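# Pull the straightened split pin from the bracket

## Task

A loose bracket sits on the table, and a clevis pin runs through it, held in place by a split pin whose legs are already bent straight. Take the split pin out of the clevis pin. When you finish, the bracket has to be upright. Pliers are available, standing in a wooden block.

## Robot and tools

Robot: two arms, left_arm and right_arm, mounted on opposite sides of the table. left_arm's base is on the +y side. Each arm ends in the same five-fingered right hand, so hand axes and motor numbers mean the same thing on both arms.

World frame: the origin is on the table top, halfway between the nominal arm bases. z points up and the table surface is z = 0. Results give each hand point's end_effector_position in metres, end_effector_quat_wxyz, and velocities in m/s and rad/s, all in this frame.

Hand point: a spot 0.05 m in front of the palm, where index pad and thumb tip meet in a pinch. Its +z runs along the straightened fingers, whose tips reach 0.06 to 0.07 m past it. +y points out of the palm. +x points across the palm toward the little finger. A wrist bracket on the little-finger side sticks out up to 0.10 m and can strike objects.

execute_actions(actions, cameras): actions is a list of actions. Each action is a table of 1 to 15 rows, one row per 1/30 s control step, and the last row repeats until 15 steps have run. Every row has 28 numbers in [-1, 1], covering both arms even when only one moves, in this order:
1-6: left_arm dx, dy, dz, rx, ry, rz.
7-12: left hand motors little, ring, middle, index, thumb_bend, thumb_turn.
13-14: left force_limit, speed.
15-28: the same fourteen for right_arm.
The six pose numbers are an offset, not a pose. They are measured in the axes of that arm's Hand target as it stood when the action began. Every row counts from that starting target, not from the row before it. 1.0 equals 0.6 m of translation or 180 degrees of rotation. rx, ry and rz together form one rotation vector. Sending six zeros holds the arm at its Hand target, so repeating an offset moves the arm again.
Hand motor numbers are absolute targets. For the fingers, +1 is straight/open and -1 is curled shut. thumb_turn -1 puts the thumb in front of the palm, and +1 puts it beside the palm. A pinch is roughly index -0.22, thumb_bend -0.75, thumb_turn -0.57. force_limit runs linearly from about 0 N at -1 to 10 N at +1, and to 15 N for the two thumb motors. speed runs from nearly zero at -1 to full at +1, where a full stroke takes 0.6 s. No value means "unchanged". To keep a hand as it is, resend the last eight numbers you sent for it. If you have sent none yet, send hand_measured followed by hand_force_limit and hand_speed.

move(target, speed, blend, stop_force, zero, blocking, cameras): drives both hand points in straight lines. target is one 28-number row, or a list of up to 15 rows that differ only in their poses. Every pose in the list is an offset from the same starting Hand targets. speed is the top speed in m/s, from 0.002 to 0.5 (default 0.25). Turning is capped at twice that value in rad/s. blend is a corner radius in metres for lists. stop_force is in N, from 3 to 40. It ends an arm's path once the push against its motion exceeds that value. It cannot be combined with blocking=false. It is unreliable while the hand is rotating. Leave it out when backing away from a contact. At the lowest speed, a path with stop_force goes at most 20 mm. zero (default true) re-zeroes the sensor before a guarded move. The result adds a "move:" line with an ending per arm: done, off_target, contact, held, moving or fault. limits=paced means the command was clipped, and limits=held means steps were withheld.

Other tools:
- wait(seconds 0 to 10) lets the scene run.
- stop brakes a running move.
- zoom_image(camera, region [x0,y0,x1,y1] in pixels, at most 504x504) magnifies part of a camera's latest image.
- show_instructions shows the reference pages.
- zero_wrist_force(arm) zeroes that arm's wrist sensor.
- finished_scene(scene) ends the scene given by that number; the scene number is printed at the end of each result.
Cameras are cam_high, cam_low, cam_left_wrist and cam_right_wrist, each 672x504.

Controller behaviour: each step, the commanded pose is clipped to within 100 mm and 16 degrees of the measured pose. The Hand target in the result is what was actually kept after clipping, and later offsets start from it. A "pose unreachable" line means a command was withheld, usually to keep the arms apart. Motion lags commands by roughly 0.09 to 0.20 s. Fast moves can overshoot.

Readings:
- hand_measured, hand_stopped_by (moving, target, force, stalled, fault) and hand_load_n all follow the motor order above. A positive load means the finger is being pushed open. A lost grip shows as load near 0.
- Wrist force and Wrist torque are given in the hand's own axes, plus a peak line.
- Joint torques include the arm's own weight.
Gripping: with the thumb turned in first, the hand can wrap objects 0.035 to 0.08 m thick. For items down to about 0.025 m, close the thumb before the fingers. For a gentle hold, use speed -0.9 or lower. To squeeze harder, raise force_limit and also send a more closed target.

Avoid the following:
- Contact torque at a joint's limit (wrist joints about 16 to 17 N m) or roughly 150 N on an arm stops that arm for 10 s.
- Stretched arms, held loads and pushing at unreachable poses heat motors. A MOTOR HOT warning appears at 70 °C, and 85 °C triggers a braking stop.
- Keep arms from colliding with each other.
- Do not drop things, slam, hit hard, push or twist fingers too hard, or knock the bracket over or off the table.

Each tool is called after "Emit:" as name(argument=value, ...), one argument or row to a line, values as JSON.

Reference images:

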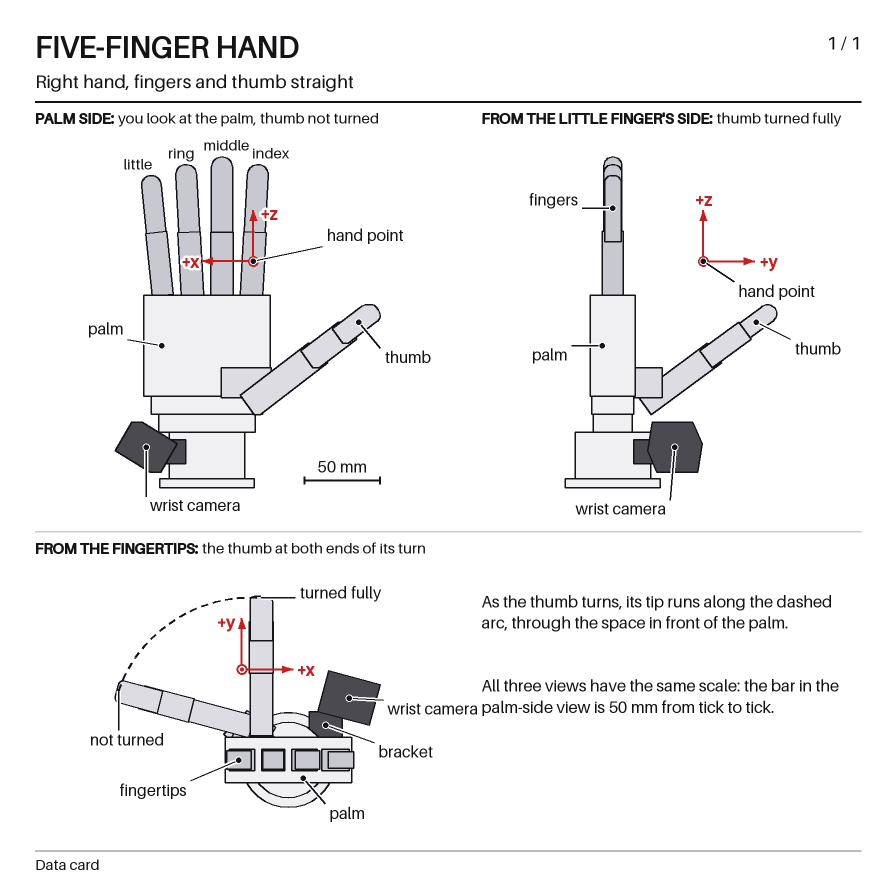

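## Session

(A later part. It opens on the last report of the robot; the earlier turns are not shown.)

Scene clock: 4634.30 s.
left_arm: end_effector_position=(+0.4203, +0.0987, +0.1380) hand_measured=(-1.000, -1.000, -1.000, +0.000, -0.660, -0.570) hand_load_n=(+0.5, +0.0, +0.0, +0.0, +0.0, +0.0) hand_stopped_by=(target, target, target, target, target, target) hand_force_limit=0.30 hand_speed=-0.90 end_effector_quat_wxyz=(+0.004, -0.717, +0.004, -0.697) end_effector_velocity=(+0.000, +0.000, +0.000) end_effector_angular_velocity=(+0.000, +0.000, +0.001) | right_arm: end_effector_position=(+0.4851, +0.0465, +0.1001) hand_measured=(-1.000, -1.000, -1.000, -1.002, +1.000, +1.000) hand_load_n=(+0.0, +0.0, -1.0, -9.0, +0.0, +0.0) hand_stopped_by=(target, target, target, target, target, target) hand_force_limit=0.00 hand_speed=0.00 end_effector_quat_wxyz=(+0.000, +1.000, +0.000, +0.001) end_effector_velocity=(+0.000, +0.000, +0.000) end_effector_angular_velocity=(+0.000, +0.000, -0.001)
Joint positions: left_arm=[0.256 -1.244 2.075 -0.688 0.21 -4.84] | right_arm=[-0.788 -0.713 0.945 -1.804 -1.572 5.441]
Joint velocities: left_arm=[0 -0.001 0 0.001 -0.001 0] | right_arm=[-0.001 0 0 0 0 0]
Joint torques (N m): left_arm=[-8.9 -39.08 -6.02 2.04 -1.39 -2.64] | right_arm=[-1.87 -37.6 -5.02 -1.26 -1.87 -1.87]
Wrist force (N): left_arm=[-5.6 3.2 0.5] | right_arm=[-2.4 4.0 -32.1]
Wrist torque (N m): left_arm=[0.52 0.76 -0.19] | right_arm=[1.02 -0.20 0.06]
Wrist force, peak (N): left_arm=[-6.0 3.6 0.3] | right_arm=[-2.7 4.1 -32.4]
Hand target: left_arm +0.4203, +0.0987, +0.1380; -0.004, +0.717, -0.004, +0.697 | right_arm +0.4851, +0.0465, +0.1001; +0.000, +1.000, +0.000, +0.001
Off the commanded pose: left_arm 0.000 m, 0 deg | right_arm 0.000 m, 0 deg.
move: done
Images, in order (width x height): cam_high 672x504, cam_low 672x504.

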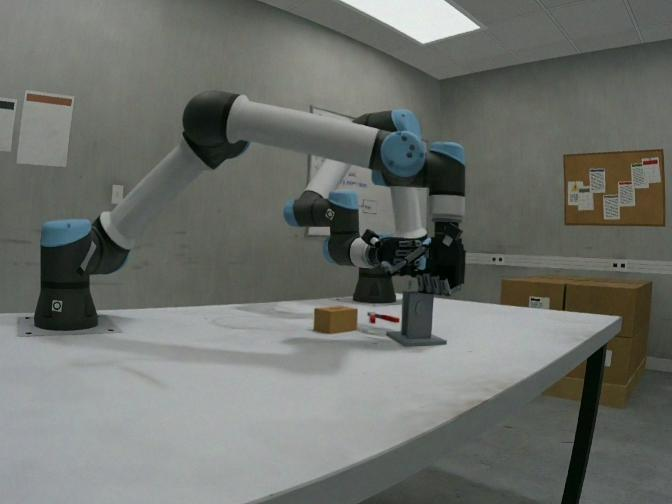

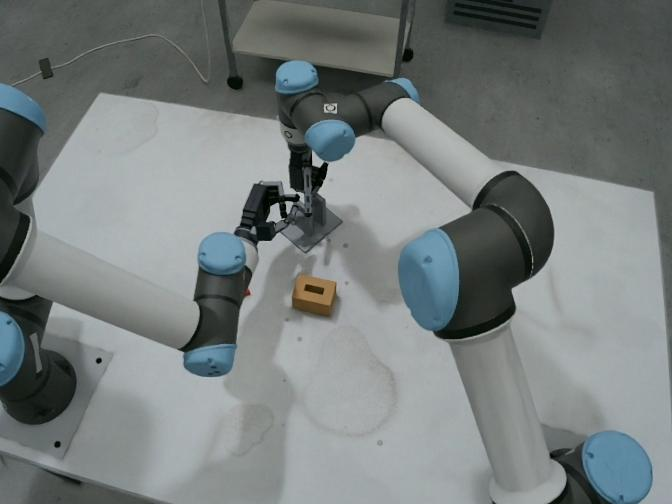

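Emit:
move(
  target=[0.06,0,-0.05,0,0,0,-1,-1,-1,0,-0.66,-0.57,0.3,-0.9,0,0,0,0,0,0,-1,-1,-1,-1,1,1,0,0],
  speed=0.05,
  cameras=["cam_low","cam_high","cam_right_wrist"],
)

Emit:
zoom_image(
  camera="cam_low",
  region=[285, 185, 325, 225],
)

Emit:
zoom_image(
  camera="cam_high",
  region=[380, 260, 430, 310],
)

Scene clock: 4647.83 s.
left_arm: end_effector_position=(+0.3913, +0.0984, +0.1750) hand_measured=(-1.000, -1.000, -1.000, +0.000, -0.660, -0.570) hand_load_n=(+0.0, +0.0, +0.0, +0.0, +0.0, +0.5) hand_stopped_by=(target, target, target, target, target, target) hand_force_limit=0.30 hand_speed=-0.90 end_effector_quat_wxyz=(+0.004, -0.717, +0.004, -0.697) end_effector_velocity=(+0.000, +0.000, +0.000) end_effector_angular_velocity=(+0.001, +0.001, -0.001) | right_arm: end_effector_position=(+0.4851, +0.0465, +0.1001) hand_measured=(-1.000, -1.000, -1.000, -1.002, +1.000, +1.000) hand_load_n=(+0.0, +0.0, -1.0, -9.0, +0.0, +0.0) hand_stopped_by=(target, target, target, target, target, target) hand_force_limit=0.00 hand_speed=0.00 end_effector_quat_wxyz=(+0.000, +1.000, +0.000, +0.001) end_effector_velocity=(+0.000, +0.000, +0.000) end_effector_angular_velocity=(+0.000, -0.001, -0.001)
Joint positions: left_arm=[0.18 -1.325 2.063 -0.52 0.136 -4.917] | right_arm=[-0.788 -0.713 0.945 -1.804 -1.572 5.441]
Joint velocities: left_arm=[0 0 0 0.004 0.001 -0.002] | right_arm=[0 0 0 0 0 0.001]
Joint torques (N m): left_arm=[-9.29 -19.96 -23.16 2.54 -1.82 -2.49] | right_arm=[-2.17 -37.49 -1.8 -1.92 -1.86 -2.01]
Wrist force (N): left_arm=[-5.7 3.8 0.9] | right_arm=[-2.7 4.0 -32.2]
Wrist torque (N m): left_arm=[0.61 0.77 -0.20] | right_arm=[1.04 -0.17 0.05]
Wrist force, peak (N): left_arm=[-5.8 4.0 0.8] | right_arm=[-2.5 4.1 -32.3]
Hand target: left_arm +0.3913, +0.0984, +0.1749; -0.004, +0.717, -0.004, +0.697 | right_arm +0.4851, +0.0465, +0.1001; +0.000, +1.000, +0.000, +0.001
Off the commanded pose: left_arm 0.000 m, 0 deg | right_arm 0.000 m, 0 deg.
move: done
camera_calibration:
cam_right_wrist: T_world_to_cam=[[0.317445, -0.94782, 0.0294347, -0.118574], [-0.821547, -0.259386, 0.50772, 0.362009], [-0.473592, -0.185355, -0.861019, 0.440776], [0, 0, 0, 1]] pos_world=[0.543796, 0.0632137, 0.199208]
Images, in order (width x height): cam_high 672x504, cam_low 672x504, cam_right_wrist 672x504.

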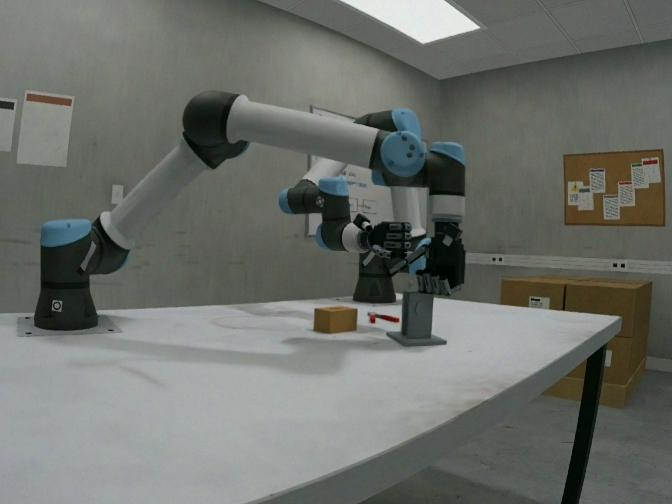

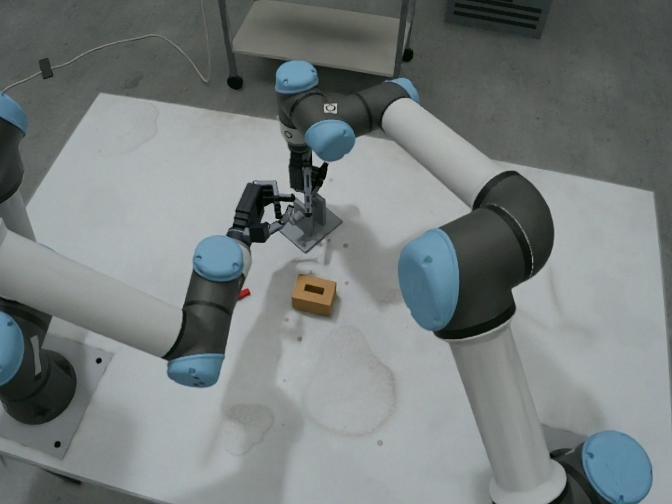

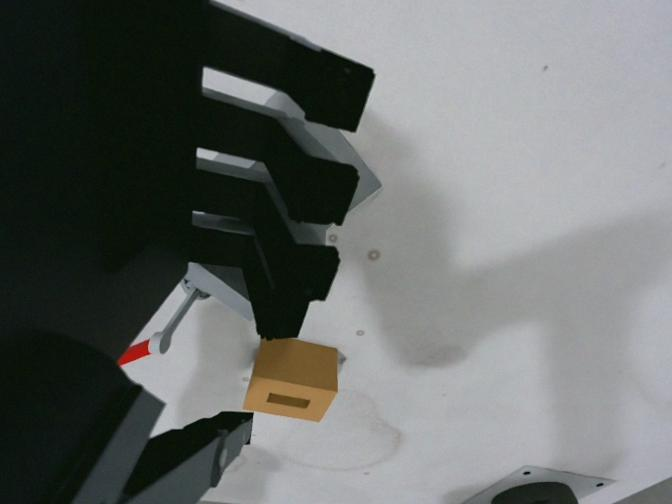

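Scaled by 12.600 from the camera's 672x504 image, which has a finer 960x720 frame.

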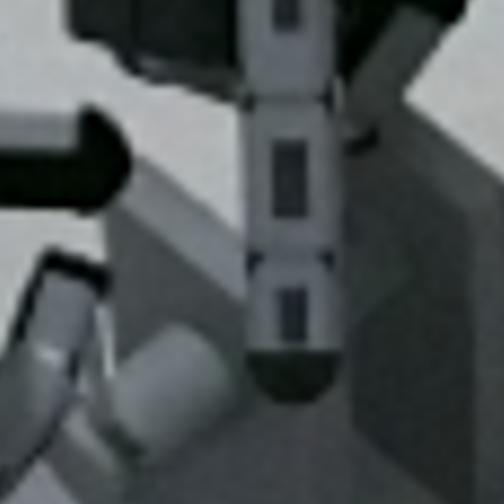

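Scaled by 10.080 from the camera's 672x504 image, which has a finer 960x720 frame.

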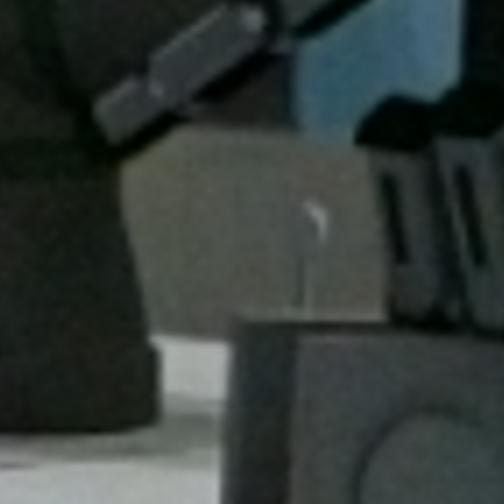

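Emit:
move(
  target=[0.1,0,-0.06,0,0,0,-1,-1,-1,0,-0.66,-0.57,0.3,-0.9,0,0,0,0,0,0,-1,-1,-1,-1,1,1,0,0],
  speed=0.1,
  cameras=["cam_low","cam_high","cam_left_wrist"],
)

Emit:
zoom_image(
  camera="cam_low",
  region=[285, 185, 325, 225],
)

Emit:
zoom_image(
  camera="cam_high",
  region=[380, 250, 430, 300],
)

Scene clock: 4656.57 s.
left_arm: end_effector_position=(+0.3573, +0.0977, +0.2361) hand_measured=(-1.000, -1.000, -1.000, +0.000, -0.660, -0.570) hand_load_n=(+0.0, +0.0, +0.0, +0.0, +0.0, +0.0) hand_stopped_by=(target, target, target, target, target, target) hand_force_limit=0.30 hand_speed=-0.90 end_effector_quat_wxyz=(+0.002, -0.714, +0.005, -0.701) end_effector_velocity=(+0.000, +0.000, +0.001) end_effector_angular_velocity=(-0.002, +0.000, +0.000) | right_arm: end_effector_position=(+0.4851, +0.0465, +0.1001) hand_measured=(-1.000, -1.000, -1.000, -1.002, +1.000, +1.000) hand_load_n=(+0.0, +0.0, -1.0, -9.0, +0.0, +0.0) hand_stopped_by=(target, target, target, target, target, target) hand_force_limit=0.00 hand_speed=0.00 end_effector_quat_wxyz=(+0.000, +1.000, +0.000, +0.001) end_effector_velocity=(+0.000, +0.000, +0.000) end_effector_angular_velocity=(+0.000, +0.001, +0.000)
Joint positions: left_arm=[0.087 -1.41 1.999 -0.197 0.048 -5.092] | right_arm=[-0.788 -0.713 0.945 -1.804 -1.572 5.441]
Joint velocities: left_arm=[0 -0.001 -0.001 0.004 0 -0.003] | right_arm=[-0.001 0 0 0.001 0 -0.001]
Joint torques (N m): left_arm=[-7.54 -15.73 -25.08 3.09 0.99 -2.33] | right_arm=[-1.79 -37.63 -1.79 -2.68 -1.93 -2.08]
Wrist force (N): left_arm=[-5.6 3.3 0.2] | right_arm=[-2.6 4.0 -32.2]
Wrist torque (N m): left_arm=[0.53 0.80 -0.21] | right_arm=[1.04 -0.18 0.05]
Wrist force, peak (N): left_arm=[-5.9 4.3 0.8] | right_arm=[-2.6 4.2 -32.4]
Hand target: left_arm +0.3571, +0.0977, +0.2360; -0.004, +0.717, -0.004, +0.697 | right_arm +0.4851, +0.0465, +0.1001; +0.000, +1.000, +0.000, +0.001
Off the commanded pose: left_arm 0.000 m, 1 deg | right_arm 0.000 m, 0 deg.
move: done
camera_calibration:
cam_left_wrist: T_world_to_cam=[[0.0474845, -0.974752, 0.218184, 0.034878], [-0.503402, -0.212015, -0.837637, 0.402503], [0.862747, -0.0700593, -0.50076, -0.0663496], [0, 0, 0, 1]] pos_world=[0.258208, 0.114686, 0.296316]
Images, in order (width x height): cam_high 672x504, cam_low 672x504, cam_left_wrist 672x504.

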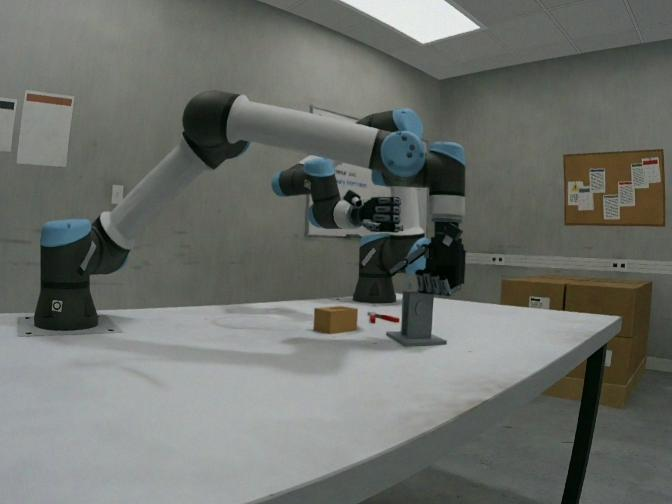

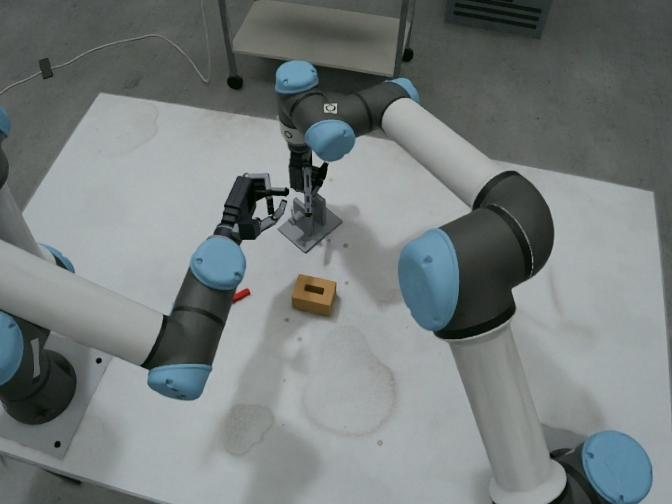

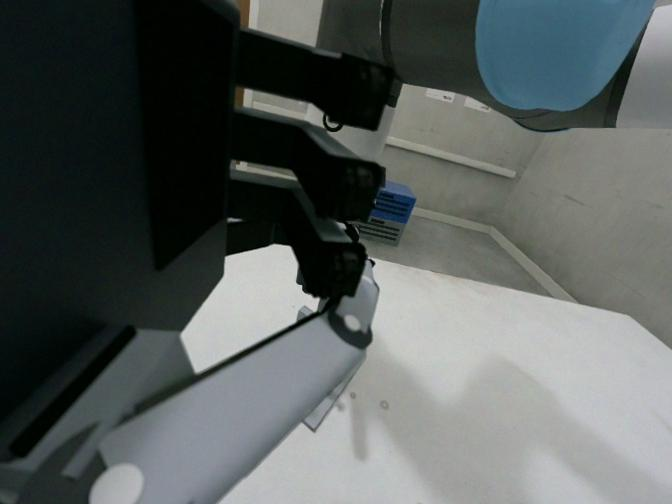

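Scaled by 12.600 from the camera's 672x504 image, which has a finer 960x720 frame.

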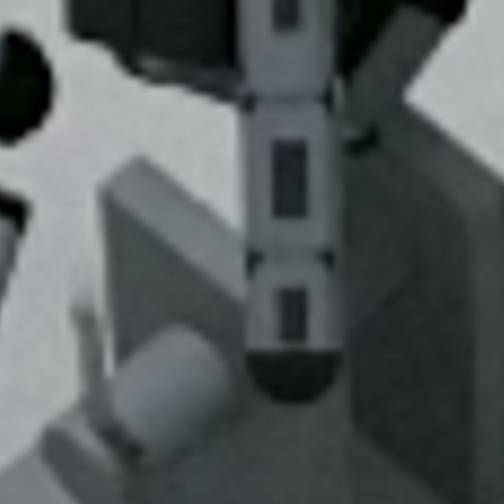

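Scaled by 10.080 from the camera's 672x504 image, which has a finer 960x720 frame.

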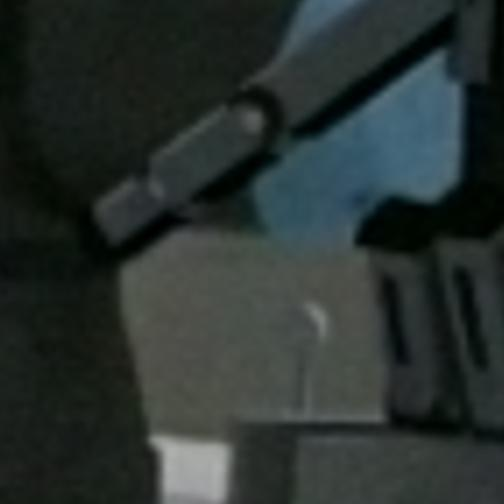

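Emit:
move(
  target=[
    [-0.14,0,0.105,0,0,0,-1,-1,-1,0,-0.66,-0.57,0.3,-0.9,0,0,0,0,0,0,-1,-1,-1,-1,1,1,0,0],
    [-0.22,0.0,0.105,0,0,0,-1,-1,-1,0,-0.66,-0.57,0.3,-0.9,0,0,0,0,0,0,-1,-1,-1,-1,1,1,0,0],
  ],
  speed=0.03,
  stop_force=5,
  cameras=["cam_low","cam_high"],
)

Emit:
zoom_image(
  camera="cam_low",
  region=[285, 185, 325, 225],
)

Emit:
zoom_image(
  camera="cam_high",
  region=[380, 250, 430, 300],
)

Scene clock: 4684.37 s.
left_arm: end_effector_position=(+0.4162, +0.0991, +0.1021) hand_measured=(-1.000, -1.000, -1.000, +0.000, -0.660, -0.570) hand_load_n=(+0.0, +0.0, +0.0, +0.0, +0.0, +0.0) hand_stopped_by=(target, target, target, target, target, target) hand_force_limit=0.30 hand_speed=-0.90 end_effector_quat_wxyz=(+0.004, -0.717, +0.004, -0.697) end_effector_velocity=(+0.000, +0.000, +0.001) end_effector_angular_velocity=(-0.002, -0.001, +0.000) | right_arm: end_effector_position=(+0.4851, +0.0465, +0.1001) hand_measured=(-1.000, -1.000, -1.000, -1.002, +1.000, +1.000) hand_load_n=(+0.0, +0.0, -1.5, -9.0, +0.0, -0.5) hand_stopped_by=(target, target, target, target, target, target) hand_force_limit=0.00 hand_speed=0.00 end_effector_quat_wxyz=(+0.000, +1.000, +0.000, +0.001) end_effector_velocity=(+0.000, +0.000, +0.000) end_effector_angular_velocity=(+0.000, +0.000, +0.000)
Joint positions: left_arm=[0.246 -1.172 2.103 -0.782 0.2 -4.848] | right_arm=[-0.788 -0.713 0.945 -1.804 -1.572 5.441]
Joint velocities: left_arm=[0 -0.001 -0.001 -0.002 0 0] | right_arm=[0 0 0 -0.001 0 0]
Joint torques (N m): left_arm=[-8.56 -23.4 -4.36 -2.34 -1.46 2.63] | right_arm=[-1.82 -36.98 -2.89 -3.52 -1.86 -2.17]
Wrist force (N): left_arm=[-5.7 3.5 0.3] | right_arm=[-2.5 4.0 -32.0]
Wrist torque (N m): left_arm=[0.58 0.77 -0.19] | right_arm=[1.02 -0.19 0.06]
Wrist force, peak (N): left_arm=[-6.1 3.5 1.5] | right_arm=[-2.5 4.0 -32.4]
Hand target: left_arm +0.4162, +0.0991, +0.1021; -0.004, +0.717, -0.004, +0.697 | right_arm +0.4851, +0.0465, +0.1001; +0.000, +1.000, +0.000, +0.001
Off the commanded pose: left_arm 0.000 m, 0 deg | right_arm 0.000 m, 0 deg.
move: done
Images, in order (width x height): cam_high 672x504, cam_low 672x504.

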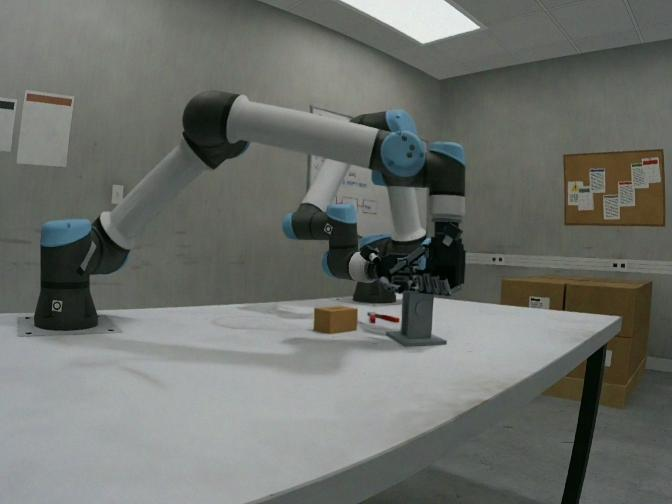

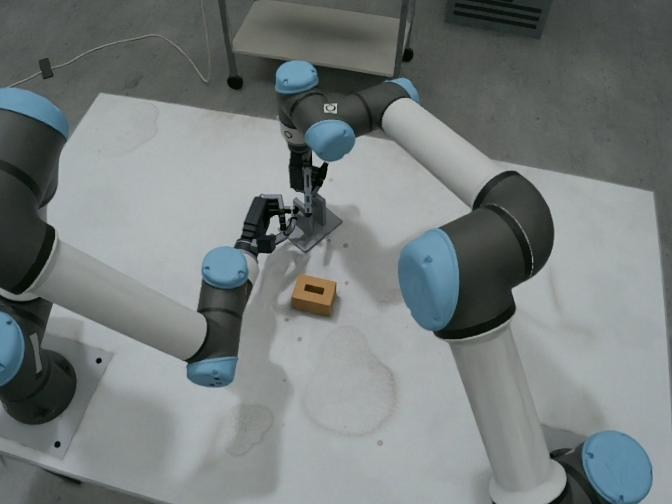

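Scaled by 12.600 from the camera's 672x504 image, which has a finer 960x720 frame.

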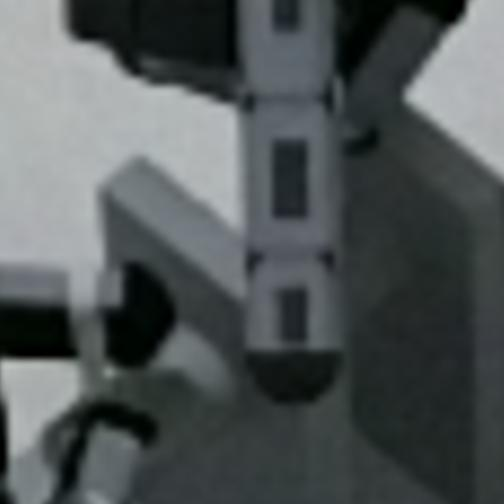

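Scaled by 10.080 from the camera's 672x504 image, which has a finer 960x720 frame.

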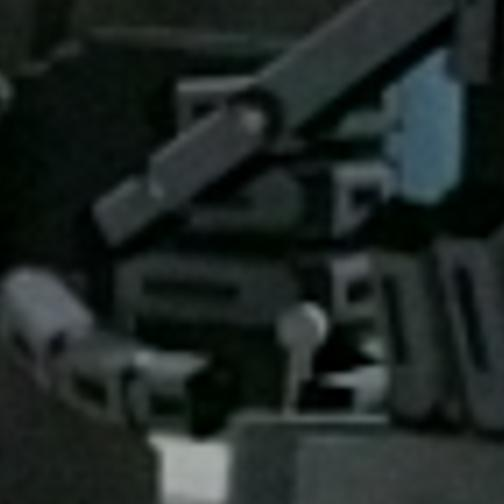

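Emit:
move(
  target=[0,0,0.03,0,0,0,-1,-1,-1,0,-0.66,-0.57,0.3,-0.9,0,0,0,0,0,0,-1,-1,-1,-1,1,1,0,0],
  speed=0.01,
  stop_force=3,
  cameras=[],
)

Emit:
move(
  target=[0,0,0,0,0,0,-1,-1,-1,-0.5,-0.66,-0.57,0.8,-0.9,0,0,0,0,0,0,-1,-1,-1,-1,1,1,0,0],
  cameras=["cam_low","cam_high"],
)

Emit:
zoom_image(
  camera="cam_high",
  region=[380, 250, 430, 300],
)

Emit:
zoom_image(
  camera="cam_low",
  region=[285, 185, 325, 225],
)

Scene clock: 4695.33 s.
left_arm: end_effector_position=(+0.4247, +0.0991, +0.1018) hand_measured=(-1.000, -1.000, -1.000, +0.000, -0.660, -0.570) hand_load_n=(+0.0, +0.0, +0.0, -2.5, +0.0, +0.0) hand_stopped_by=(target, target, target, target, target, target) hand_force_limit=0.30 hand_speed=-0.90 end_effector_quat_wxyz=(+0.004, -0.717, +0.004, -0.697) end_effector_velocity=(+0.000, -0.001, +0.001) end_effector_angular_velocity=(-0.002, -0.001, +0.000) | right_arm: end_effector_position=(+0.4851, +0.0465, +0.1001) hand_measured=(-1.000, -1.000, -1.000, -1.002, +1.000, +1.000) hand_load_n=(+0.5, +0.0, -1.5, -8.5, +0.0, +0.0) hand_stopped_by=(target, target, target, target, target, target) hand_force_limit=0.00 hand_speed=0.00 end_effector_quat_wxyz=(+0.000, +1.000, +0.000, +0.001) end_effector_velocity=(+0.000, -0.001, -0.001) end_effector_angular_velocity=(-0.002, +0.002, -0.001)
Joint positions: left_arm=[0.267 -1.167 2.094 -0.792 0.221 -4.833] | right_arm=[-0.788 -0.713 0.945 -1.804 -1.572 5.441]
Joint velocities: left_arm=[0 -0.001 0 -0.001 0 0] | right_arm=[-0.001 0.001 0 0.002 0 0]
Joint torques (N m): left_arm=[-7.8 -41.42 -5.2 1.91 -1.72 -2.63] | right_arm=[-1.87 -37.06 -3.07 -3.55 -1.66 -2.2]
Wrist force (N): left_arm=[-5.6 3.3 -2.8] | right_arm=[-2.3 4.1 -32.2]
Wrist torque (N m): left_arm=[0.66 0.78 -0.18] | right_arm=[1.05 -0.21 0.07]
Wrist force, peak (N): left_arm=[-5.6 1.5 -6.0] | right_arm=[-2.6 4.0 -32.3]
Hand target: left_arm +0.4247, +0.0991, +0.1018; -0.004, +0.717, -0.004, +0.697 | right_arm +0.4851, +0.0465, +0.1001; +0.000, +1.000, +0.000, +0.001
Off the commanded pose: left_arm 0.010 m, 0 deg | right_arm 0.000 m, 0 deg.
move: contact (left_arm)
No camera images: "cameras" was empty.

Scene clock: 4696.77 s.
left_arm: end_effector_position=(+0.4247, +0.0991, +0.1018) hand_measured=(-1.000, -1.000, -1.000, -0.194, -0.660, -0.570) hand_load_n=(+0.0, +0.0, +0.0, +9.5, +0.0, +0.0) hand_stopped_by=(target, target, target, force, target, target) hand_force_limit=0.80 hand_speed=-0.90 end_effector_quat_wxyz=(+0.004, -0.717, +0.004, -0.697) end_effector_velocity=(+0.000, +0.000, +0.000) end_effector_angular_velocity=(+0.002, +0.000, +0.000) | right_arm: end_effector_position=(+0.4851, +0.0465, +0.1001) hand_measured=(-1.000, -1.000, -1.000, -1.002, +1.000, +1.000) hand_load_n=(+0.0, +0.0, -1.0, -9.0, +0.0, +0.0) hand_stopped_by=(target, target, target, target, target, target) hand_force_limit=0.00 hand_speed=0.00 end_effector_quat_wxyz=(+0.000, +1.000, +0.000, +0.001) end_effector_velocity=(+0.000, +0.000, +0.000) end_effector_angular_velocity=(+0.000, +0.000, +0.000)
Joint positions: left_arm=[0.267 -1.167 2.094 -0.792 0.221 -4.833] | right_arm=[-0.788 -0.713 0.945 -1.804 -1.572 5.441]
Joint velocities: left_arm=[0 0 0 0.002 -0.001 0] | right_arm=[0 0 0 -0.001 0 0]
Joint torques (N m): left_arm=[-6.77 -41.86 -6.57 1.94 1.22 -2.42] | right_arm=[-2.27 -36.81 -3.15 -3.55 -1.7 -2.21]
Wrist force (N): left_arm=[-7.8 5.6 12.8] | right_arm=[-2.5 4.0 -32.0]
Wrist torque (N m): left_arm=[0.53 0.83 -0.22] | right_arm=[1.03 -0.20 0.06]
Wrist force, peak (N): left_arm=[-7.5 5.4 13.7] | right_arm=[-2.5 3.9 -32.3]
Hand target: left_arm +0.4247, +0.0991, +0.1018; -0.004, +0.717, -0.004, +0.697 | right_arm +0.4851, +0.0465, +0.1001; +0.000, +1.000, +0.000, +0.001
Off the commanded pose: left_arm 0.000 m, 0 deg | right_arm 0.000 m, 0 deg.
move: done
Images, in order (width x height): cam_high 672x504, cam_low 672x504.

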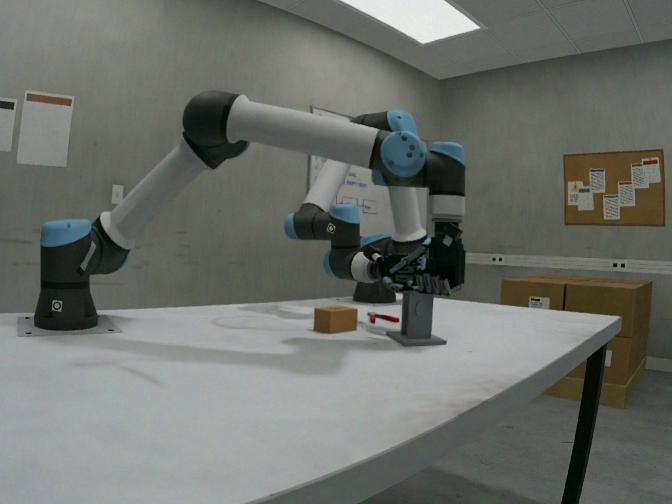

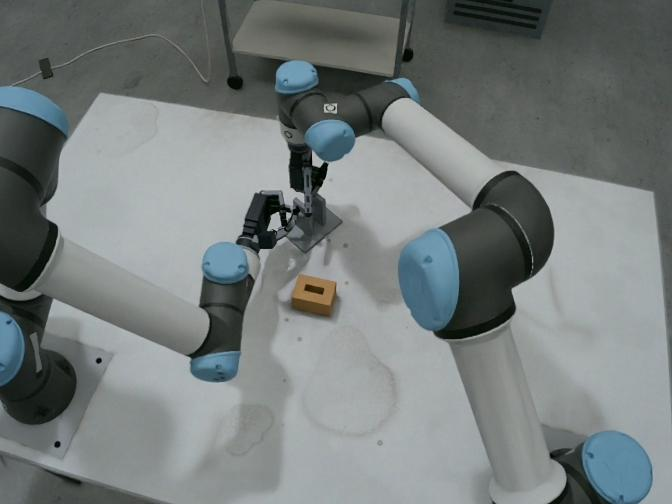

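Scaled by 10.080 from the camera's 672x504 image, which has a finer 960x720 frame.

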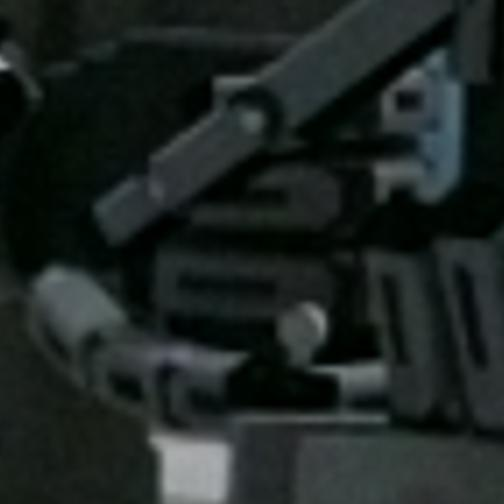

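Scaled by 12.600 from the camera's 672x504 image, which has a finer 960x720 frame.

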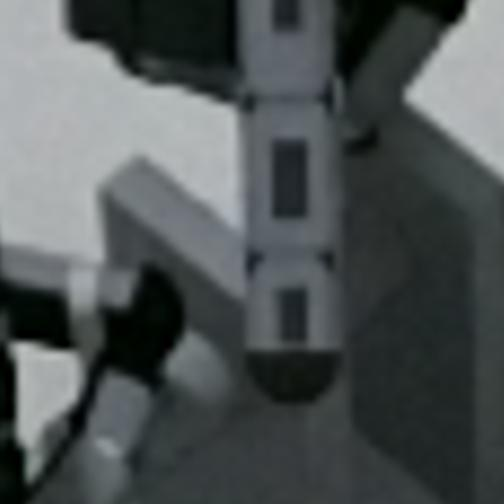

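Emit:
move(
  target=[0.01,0,0,0,0,0,-1,-1,-1,-0.5,-0.66,-0.57,0.8,-0.9,0,0,0,0,0,0,-1,-1,-1,-1,1,1,0,0],
  speed=0.01,
  stop_force=25,
  cameras=["cam_low","cam_high"],
)

Emit:
zoom_image(
  camera="cam_high",
  region=[380, 250, 430, 300],
)

Scene clock: 4707.83 s.
left_arm: end_effector_position=(+0.4249, +0.0991, +0.1078) hand_measured=(-1.000, -1.000, -1.000, -0.194, -0.660, -0.570) hand_load_n=(+0.5, +0.0, +0.0, +10.0, +0.0, +0.0) hand_stopped_by=(target, target, target, force, target, target) hand_force_limit=0.80 hand_speed=-0.90 end_effector_quat_wxyz=(+0.004, -0.717, +0.004, -0.697) end_effector_velocity=(+0.000, +0.000, +0.001) end_effector_angular_velocity=(+0.000, +0.000, +0.000) | right_arm: end_effector_position=(+0.4851, +0.0465, +0.1001) hand_measured=(-1.000, -1.000, -1.000, -1.002, +1.000, +1.000) hand_load_n=(+0.5, +0.0, -1.0, -9.0, +0.0, +0.0) hand_stopped_by=(target, target, target, target, target, target) hand_force_limit=0.00 hand_speed=0.00 end_effector_quat_wxyz=(+0.000, +1.000, +0.000, +0.001) end_effector_velocity=(+0.000, +0.000, +0.000) end_effector_angular_velocity=(+0.001, -0.001, +0.001)
Joint positions: left_arm=[0.268 -1.18 2.091 -0.776 0.222 -4.833] | right_arm=[-0.788 -0.713 0.945 -1.804 -1.572 5.441]
Joint velocities: left_arm=[0 -0.002 0 0.002 0 0] | right_arm=[0 0 0 -0.001 0 -0.001]
Joint torques (N m): left_arm=[6.65 -43.07 -20.98 1.84 1.36 -2.84] | right_arm=[-1.86 -36.75 -3.42 -3.5 -1.56 -2.09]
Wrist force (N): left_arm=[-11.1 5.2 12.9] | right_arm=[-2.4 4.0 -32.0]
Wrist torque (N m): left_arm=[0.57 0.71 -0.19] | right_arm=[1.03 -0.21 0.06]
Wrist force, peak (N): left_arm=[-11.8 5.1 13.0] | right_arm=[-2.7 4.1 -32.3]
Hand target: left_arm +0.4249, +0.0991, +0.1078; -0.004, +0.717, -0.004, +0.697 | right_arm +0.4851, +0.0465, +0.1001; +0.000, +1.000, +0.000, +0.001
Off the commanded pose: left_arm 0.000 m, 0 deg | right_arm 0.000 m, 0 deg.
move: done
Images, in order (width x height): cam_high 672x504, cam_low 672x504.

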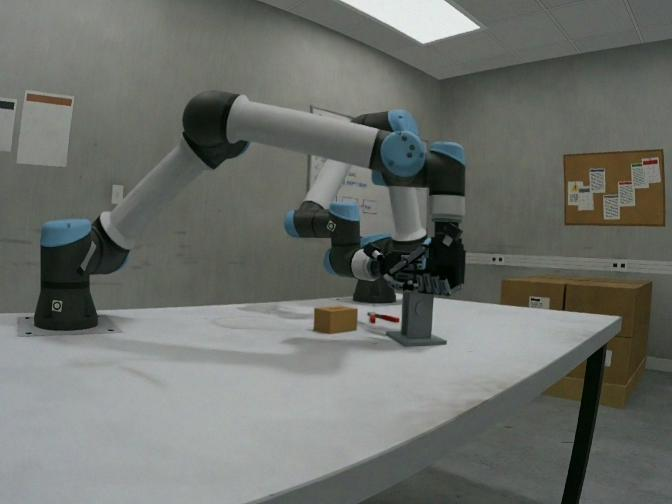

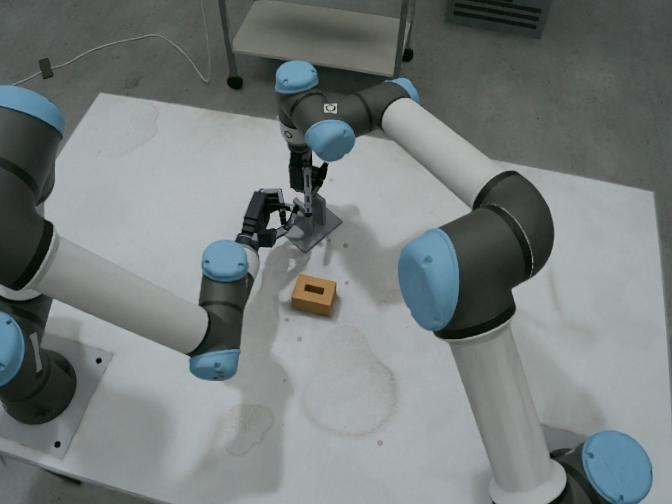

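Scaled by 10.080 from the camera's 672x504 image, which has a finer 960x720 frame.

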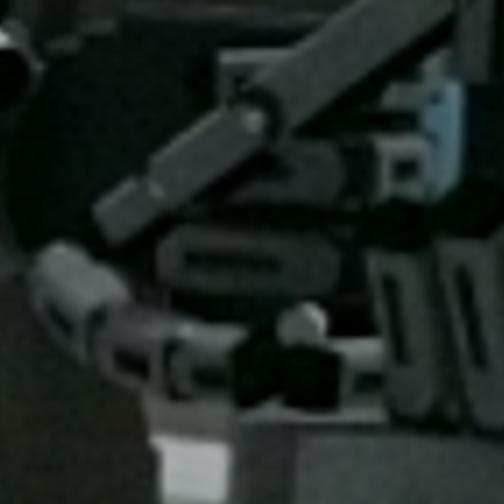

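Emit:
move(
  target=[0,0,0,0,0,0,-1,-1,-1,-0.6,-0.66,-0.57,1,-0.9,0,0,0,0,0,0,-1,-1,-1,-1,1,1,0,0],
  cameras=[],
)

Emit:
move(
  target=[0.006,0,0,0,0,0,-1,-1,-1,-0.6,-0.66,-0.57,1,-0.9,0,0,0,0,0,0,-1,-1,-1,-1,1,1,0,0],
  speed=0.01,
  stop_force=25,
  cameras=["cam_low","cam_high"],
)

Emit:
zoom_image(
  camera="cam_high",
  region=[380, 250, 430, 300],
)

Scene clock: 4714.07 s.
left_arm: end_effector_position=(+0.4249, +0.0991, +0.1078) hand_measured=(-1.000, -1.000, -1.000, -0.194, -0.660, -0.570) hand_load_n=(+0.0, +0.0, +0.0, +10.5, +0.0, +0.0) hand_stopped_by=(target, target, target, force, target, target) hand_force_limit=1.00 hand_speed=-0.90 end_effector_quat_wxyz=(+0.004, -0.717, +0.004, -0.697) end_effector_velocity=(+0.000, +0.000, +0.000) end_effector_angular_velocity=(+0.000, +0.000, +0.000) | right_arm: end_effector_position=(+0.4851, +0.0465, +0.1001) hand_measured=(-1.000, -1.000, -1.000, -1.002, +1.000, +1.000) hand_load_n=(+0.0, +0.0, -1.0, -9.0, +0.0, +0.0) hand_stopped_by=(target, target, target, target, target, target) hand_force_limit=0.00 hand_speed=0.00 end_effector_quat_wxyz=(+0.000, +1.000, +0.000, +0.001) end_effector_velocity=(+0.001, +0.000, +0.000) end_effector_angular_velocity=(+0.001, +0.000, -0.002)
Joint positions: left_arm=[0.268 -1.18 2.091 -0.776 0.222 -4.833] | right_arm=[-0.788 -0.713 0.945 -1.804 -1.572 5.441]
Joint velocities: left_arm=[0 0 0 0 0 0] | right_arm=[-0.001 0 0 0 0 0.001]
Joint torques (N m): left_arm=[3.03 -42.08 -16.1 2.15 1.19 -2.86] | right_arm=[-1.64 -36.47 -3.8 -3.51 -1.58 -2.01]
Wrist force (N): left_arm=[-10.5 5.1 13.3] | right_arm=[-2.4 4.0 -32.1]
Wrist torque (N m): left_arm=[0.51 0.72 -0.20] | right_arm=[1.03 -0.20 0.06]
Wrist force, peak (N): left_arm=[-11.2 5.1 13.6] | right_arm=[-2.8 4.1 -32.4]
Hand target: left_arm +0.4249, +0.0991, +0.1078; -0.004, +0.717, -0.004, +0.697 | right_arm +0.4851, +0.0465, +0.1001; +0.000, +1.000, +0.000, +0.001
Off the commanded pose: left_arm 0.000 m, 0 deg | right_arm 0.000 m, 0 deg.
move: done
No camera images: "cameras" was empty.

Scene clock: 4715.47 s.
left_arm: end_effector_position=(+0.4250, +0.0990, +0.1114) hand_measured=(-1.000, -1.000, -1.000, -0.192, -0.658, -0.570) hand_load_n=(+0.0, +0.0, +0.0, +14.0, +1.5, +0.5) hand_stopped_by=(target, target, target, force, target, target) hand_force_limit=1.00 hand_speed=-0.90 end_effector_quat_wxyz=(+0.004, -0.717, +0.004, -0.697) end_effector_velocity=(+0.000, +0.000, +0.000) end_effector_angular_velocity=(+0.000, +0.000, +0.000) | right_arm: end_effector_position=(+0.4851, +0.0465, +0.1001) hand_measured=(-1.000, -1.000, -1.000, -1.002, +1.000, +1.000) hand_load_n=(+0.0, +0.0, -1.5, -9.0, +0.0, +0.5) hand_stopped_by=(target, target, target, target, target, target) hand_force_limit=0.00 hand_speed=0.00 end_effector_quat_wxyz=(+0.000, +1.000, +0.000, +0.001) end_effector_velocity=(-0.001, +0.000, +0.000) end_effector_angular_velocity=(+0.000, +0.001, +0.002)
Joint positions: left_arm=[0.268 -1.187 2.088 -0.766 0.222 -4.833] | right_arm=[-0.788 -0.713 0.945 -1.804 -1.572 5.441]
Joint velocities: left_arm=[0.001 0.001 0 -0.001 0 0] | right_arm=[0.001 0 0 0.001 0 -0.001]
Joint torques (N m): left_arm=[4.9 -45.42 -20.68 2.16 1.47 -3.08] | right_arm=[-1.71 -36.28 -3.72 -3.5 -1.47 -2.07]
Wrist force (N): left_arm=[-13.3 5.6 17.6] | right_arm=[-2.8 4.4 -32.4]
Wrist torque (N m): left_arm=[0.47 0.55 -0.18] | right_arm=[1.06 -0.20 0.05]
Wrist force, peak (N): left_arm=[-13.8 5.7 17.5] | right_arm=[-2.9 4.4 -32.6]
Hand target: left_arm +0.4250, +0.0990, +0.1114; -0.004, +0.717, -0.004, +0.697 | right_arm +0.4851, +0.0465, +0.1001; +0.000, +1.000, +0.000, +0.001
Off the commanded pose: left_arm 0.000 m, 0 deg | right_arm 0.000 m, 0 deg.
move: done
Images, in order (width x height): cam_high 672x504, cam_low 672x504.

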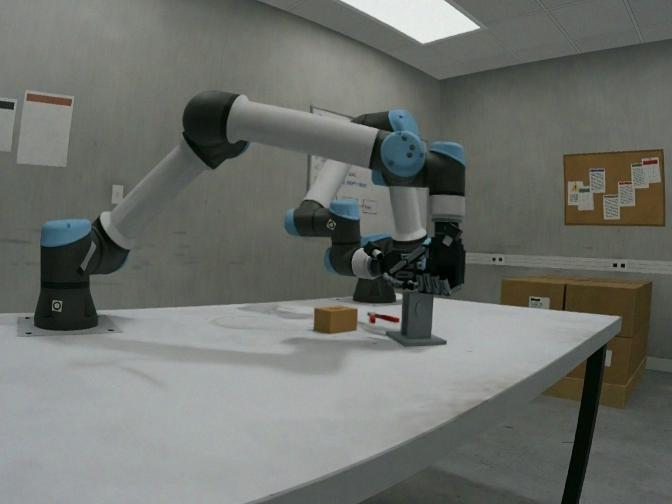

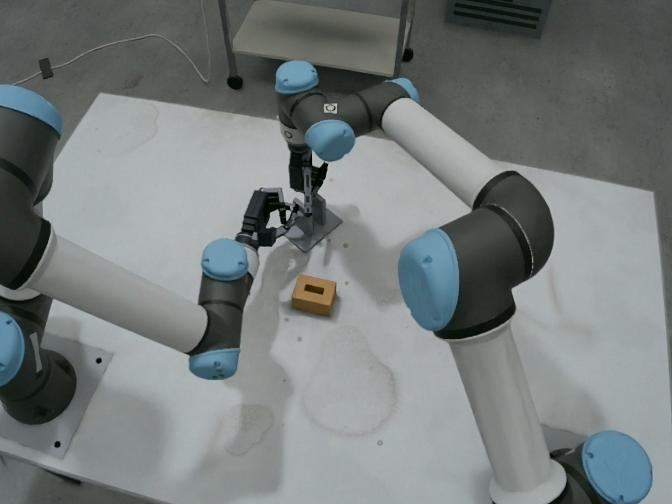

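Scaled by 10.080 from the camera's 672x504 image, which has a finer 960x720 frame.

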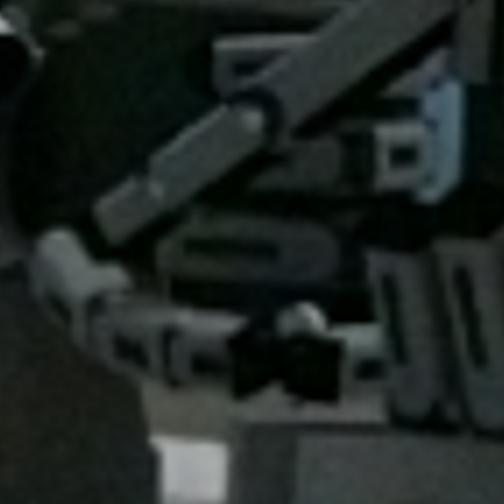

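Emit:
move(
  target=[-0.012,0,0,0,0,0,-1,-1,-1,0,-0.66,-0.57,0.3,-0.5,0,0,0,0,0,0,-1,-1,-1,-1,1,1,0,0],
  speed=0.03,
  cameras=[],
)

Emit:
move(
  target=[
    [0,0,-0.02,0,0,0,-1,-1,-1,0,-0.66,-0.57,0.3,-0.5,0,0,0,0,0,0,-1,-1,-1,-1,1,1,0,0],
    [0.2,0,-0.14,0,0,0,-1,-1,-1,0,-0.66,-0.57,0.3,-0.5,0,0,0,0,0,0,-1,-1,-1,-1,1,1,0,0],
  ],
  speed=0.05,
  cameras=[],
)

Emit:
move(
  target=[0,0,0,0,0,0.5,-1,-1,1,1,1,1,0.3,0.3,0,0,0,0,0,0,-1,-1,-1,-1,1,1,0,0],
  speed=0.25,
  cameras=["cam_low","cam_high"],
)

Scene clock: 4747.17 s.
left_arm: end_effector_position=(+0.4248, +0.0991, +0.1044) hand_measured=(-1.000, -1.000, -1.000, +0.000, -0.660, -0.570) hand_load_n=(+0.0, +0.0, +0.0, -2.5, +0.0, +0.0) hand_stopped_by=(target, target, target, target, target, target) hand_force_limit=0.30 hand_speed=-0.50 end_effector_quat_wxyz=(+0.004, -0.718, +0.004, -0.697) end_effector_velocity=(+0.000, +0.000, +0.000) end_effector_angular_velocity=(-0.001, -0.001, +0.000) | right_arm: end_effector_position=(+0.4851, +0.0465, +0.1001) hand_measured=(-1.000, -1.000, -1.000, -1.002, +1.000, +1.000) hand_load_n=(+0.0, +0.0, -1.0, -9.0, +0.0, +0.0) hand_stopped_by=(target, target, target, target, target, target) hand_force_limit=0.00 hand_speed=0.00 end_effector_quat_wxyz=(+0.000, +1.000, +0.000, +0.001) end_effector_velocity=(+0.000, +0.001, +0.000) end_effector_angular_velocity=(+0.001, -0.002, +0.002)
Joint positions: left_arm=[0.267 -1.172 2.093 -0.785 0.222 -4.834] | right_arm=[-0.788 -0.713 0.945 -1.804 -1.572 5.441]
Joint velocities: left_arm=[0 0 0.001 -0.005 0 0.003] | right_arm=[0 0 0 -0.002 0 -0.001]
Joint torques (N m): left_arm=[-7.27 -22.51 -3.14 -2.3 -1.02 2.94] | right_arm=[-1.79 -36.25 -4.32 -3.49 -1.46 -1.98]
Wrist force (N): left_arm=[-3.8 2.1 -3.1] | right_arm=[-2.7 4.4 -32.5]
Wrist torque (N m): left_arm=[0.62 0.89 -0.22] | right_arm=[1.06 -0.22 0.06]
Wrist force, peak (N): left_arm=[-14.0 5.8 17.5] | right_arm=[-2.8 4.3 -32.6]
Hand target: left_arm +0.4248, +0.0991, +0.1042; -0.004, +0.717, -0.004, +0.697 | right_arm +0.4851, +0.0465, +0.1001; +0.000, +1.000, +0.000, +0.001
Off the commanded pose: left_arm 0.000 m, 0 deg | right_arm 0.000 m, 0 deg.
move: done
No camera images: "cameras" was empty.

Scene clock: 4751.13 s.
left_arm: end_effector_position=(+0.3447, +0.0978, +0.2268) hand_measured=(-1.000, -1.000, -1.000, +0.000, -0.660, -0.570) hand_load_n=(+0.0, +0.0, +0.0, +0.0, +0.0, +0.0) hand_stopped_by=(target, target, target, target, target, target) hand_force_limit=0.30 hand_speed=-0.50 end_effector_quat_wxyz=(+0.000, -0.710, +0.008, -0.704) end_effector_velocity=(+0.000, +0.000, +0.000) end_effector_angular_velocity=(+0.001, +0.000, +0.000) | right_arm: end_effector_position=(+0.4851, +0.0465, +0.1001) hand_measured=(-1.000, -1.000, -1.000, -1.002, +1.000, +1.000) hand_load_n=(+0.0, +0.0, +0.0, -10.0, +0.0, +0.0) hand_stopped_by=(target, target, target, target, target, target) hand_force_limit=0.00 hand_speed=0.00 end_effector_quat_wxyz=(+0.000, +1.000, +0.000, +0.001) end_effector_velocity=(+0.000, +0.000, +0.000) end_effector_angular_velocity=(+0.000, +0.000, -0.002)
Joint positions: left_arm=[0.052 -1.382 2.013 -0.136 0.02 -5.197] | right_arm=[-0.788 -0.713 0.945 -1.804 -1.572 5.441]
Joint velocities: left_arm=[0 0.002 -0.001 0.003 0 -0.003] | right_arm=[0 0 0 0 0 0.002]
Joint torques (N m): left_arm=[-8.3 -17.05 -22.55 3.67 0.65 -2.61] | right_arm=[-1.49 -35.73 -3.88 -3.41 -1.27 -1.82]
Wrist force (N): left_arm=[-5.7 3.3 -0.1] | right_arm=[-5.1 3.3 -30.6]
Wrist torque (N m): left_arm=[0.56 0.81 -0.19] | right_arm=[1.01 -0.28 -0.03]
Wrist force, peak (N): left_arm=[-14.3 1.4 15.7] | right_arm=[-8.9 0.0 -32.3]
Hand target: left_arm +0.3443, +0.0978, +0.2268; -0.004, +0.717, -0.004, +0.697 | right_arm +0.4851, +0.0465, +0.1001; +0.000, +1.000, +0.000, +0.001
Off the commanded pose: left_arm 0.000 m, 1 deg | right_arm 0.000 m, 0 deg.
move: done
No camera images: "cameras" was empty.

Scene clock: 4755.23 s.
left_arm: end_effector_position=(+0.3445, +0.0977, +0.2269) hand_measured=(-1.000, -1.000, +1.000, +1.000, +1.000, +1.000) hand_load_n=(+0.5, +0.0, +0.0, +0.0, +0.0, +0.0) hand_stopped_by=(target, target, target, target, target, target) hand_force_limit=0.30 hand_speed=0.30 end_effector_quat_wxyz=(+0.495, -0.504, +0.511, -0.491) end_effector_velocity=(+0.000, +0.000, +0.000) end_effector_angular_velocity=(+0.000, +0.000, +0.000) | right_arm: end_effector_position=(+0.4851, +0.0465, +0.1001) hand_measured=(-1.000, -1.000, -1.000, -1.002, +1.000, +1.000) hand_load_n=(+0.0, +0.0, +0.0, -10.0, +0.0, +0.0) hand_stopped_by=(target, target, target, target, target, target) hand_force_limit=0.00 hand_speed=0.00 end_effector_quat_wxyz=(+0.000, +1.000, +0.000, +0.001) end_effector_velocity=(+0.000, +0.000, +0.000) end_effector_angular_velocity=(+0.000, +0.000, -0.001)
Joint positions: left_arm=[0.052 -1.059 1.628 0.718 0.03 -4.418] | right_arm=[-0.788 -0.713 0.945 -1.804 -1.572 5.441]
Joint velocities: left_arm=[0 0.001 0 0.002 0 -0.003] | right_arm=[-0.001 0 0 0 0 0]
Joint torques (N m): left_arm=[11.13 -30.22 -23.12 5.4 0.28 -2.59] | right_arm=[-1.58 -36.38 -4.35 -3.42 -1.23 -1.89]
Wrist force (N): left_arm=[-5.1 3.9 -0.1] | right_arm=[-5.1 3.2 -30.6]
Wrist torque (N m): left_arm=[0.65 0.72 -0.19] | right_arm=[0.98 -0.28 -0.04]
Wrist force, peak (N): left_arm=[-5.7 4.5 -0.1] | right_arm=[-5.4 3.3 -30.7]
Hand target: left_arm +0.3442, +0.0977, +0.2269; +0.495, -0.504, +0.510, -0.490 | right_arm +0.4851, +0.0465, +0.1001; +0.000, +1.000, +0.000, +0.001
Off the commanded pose: left_arm 0.000 m, 0 deg | right_arm 0.000 m, 0 deg.
move: done
Images, in order (width x height): cam_high 672x504, cam_low 672x504.

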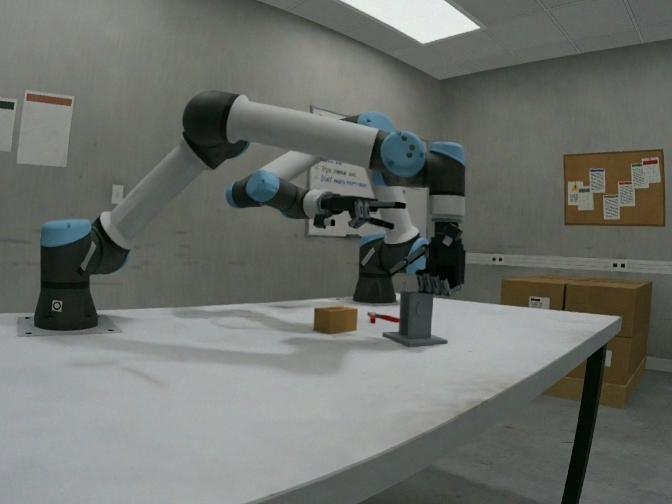

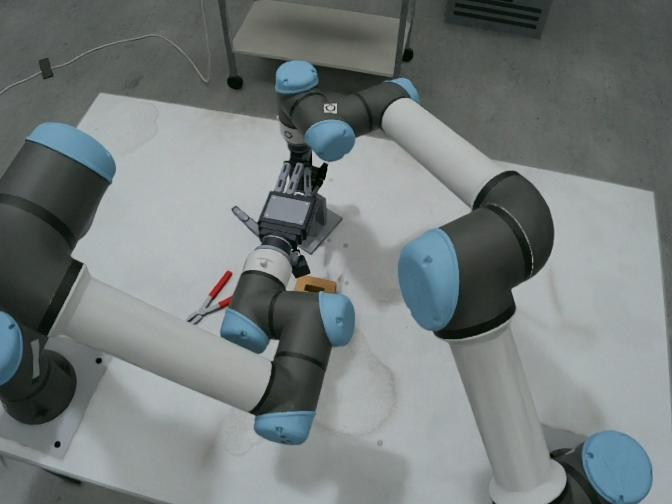

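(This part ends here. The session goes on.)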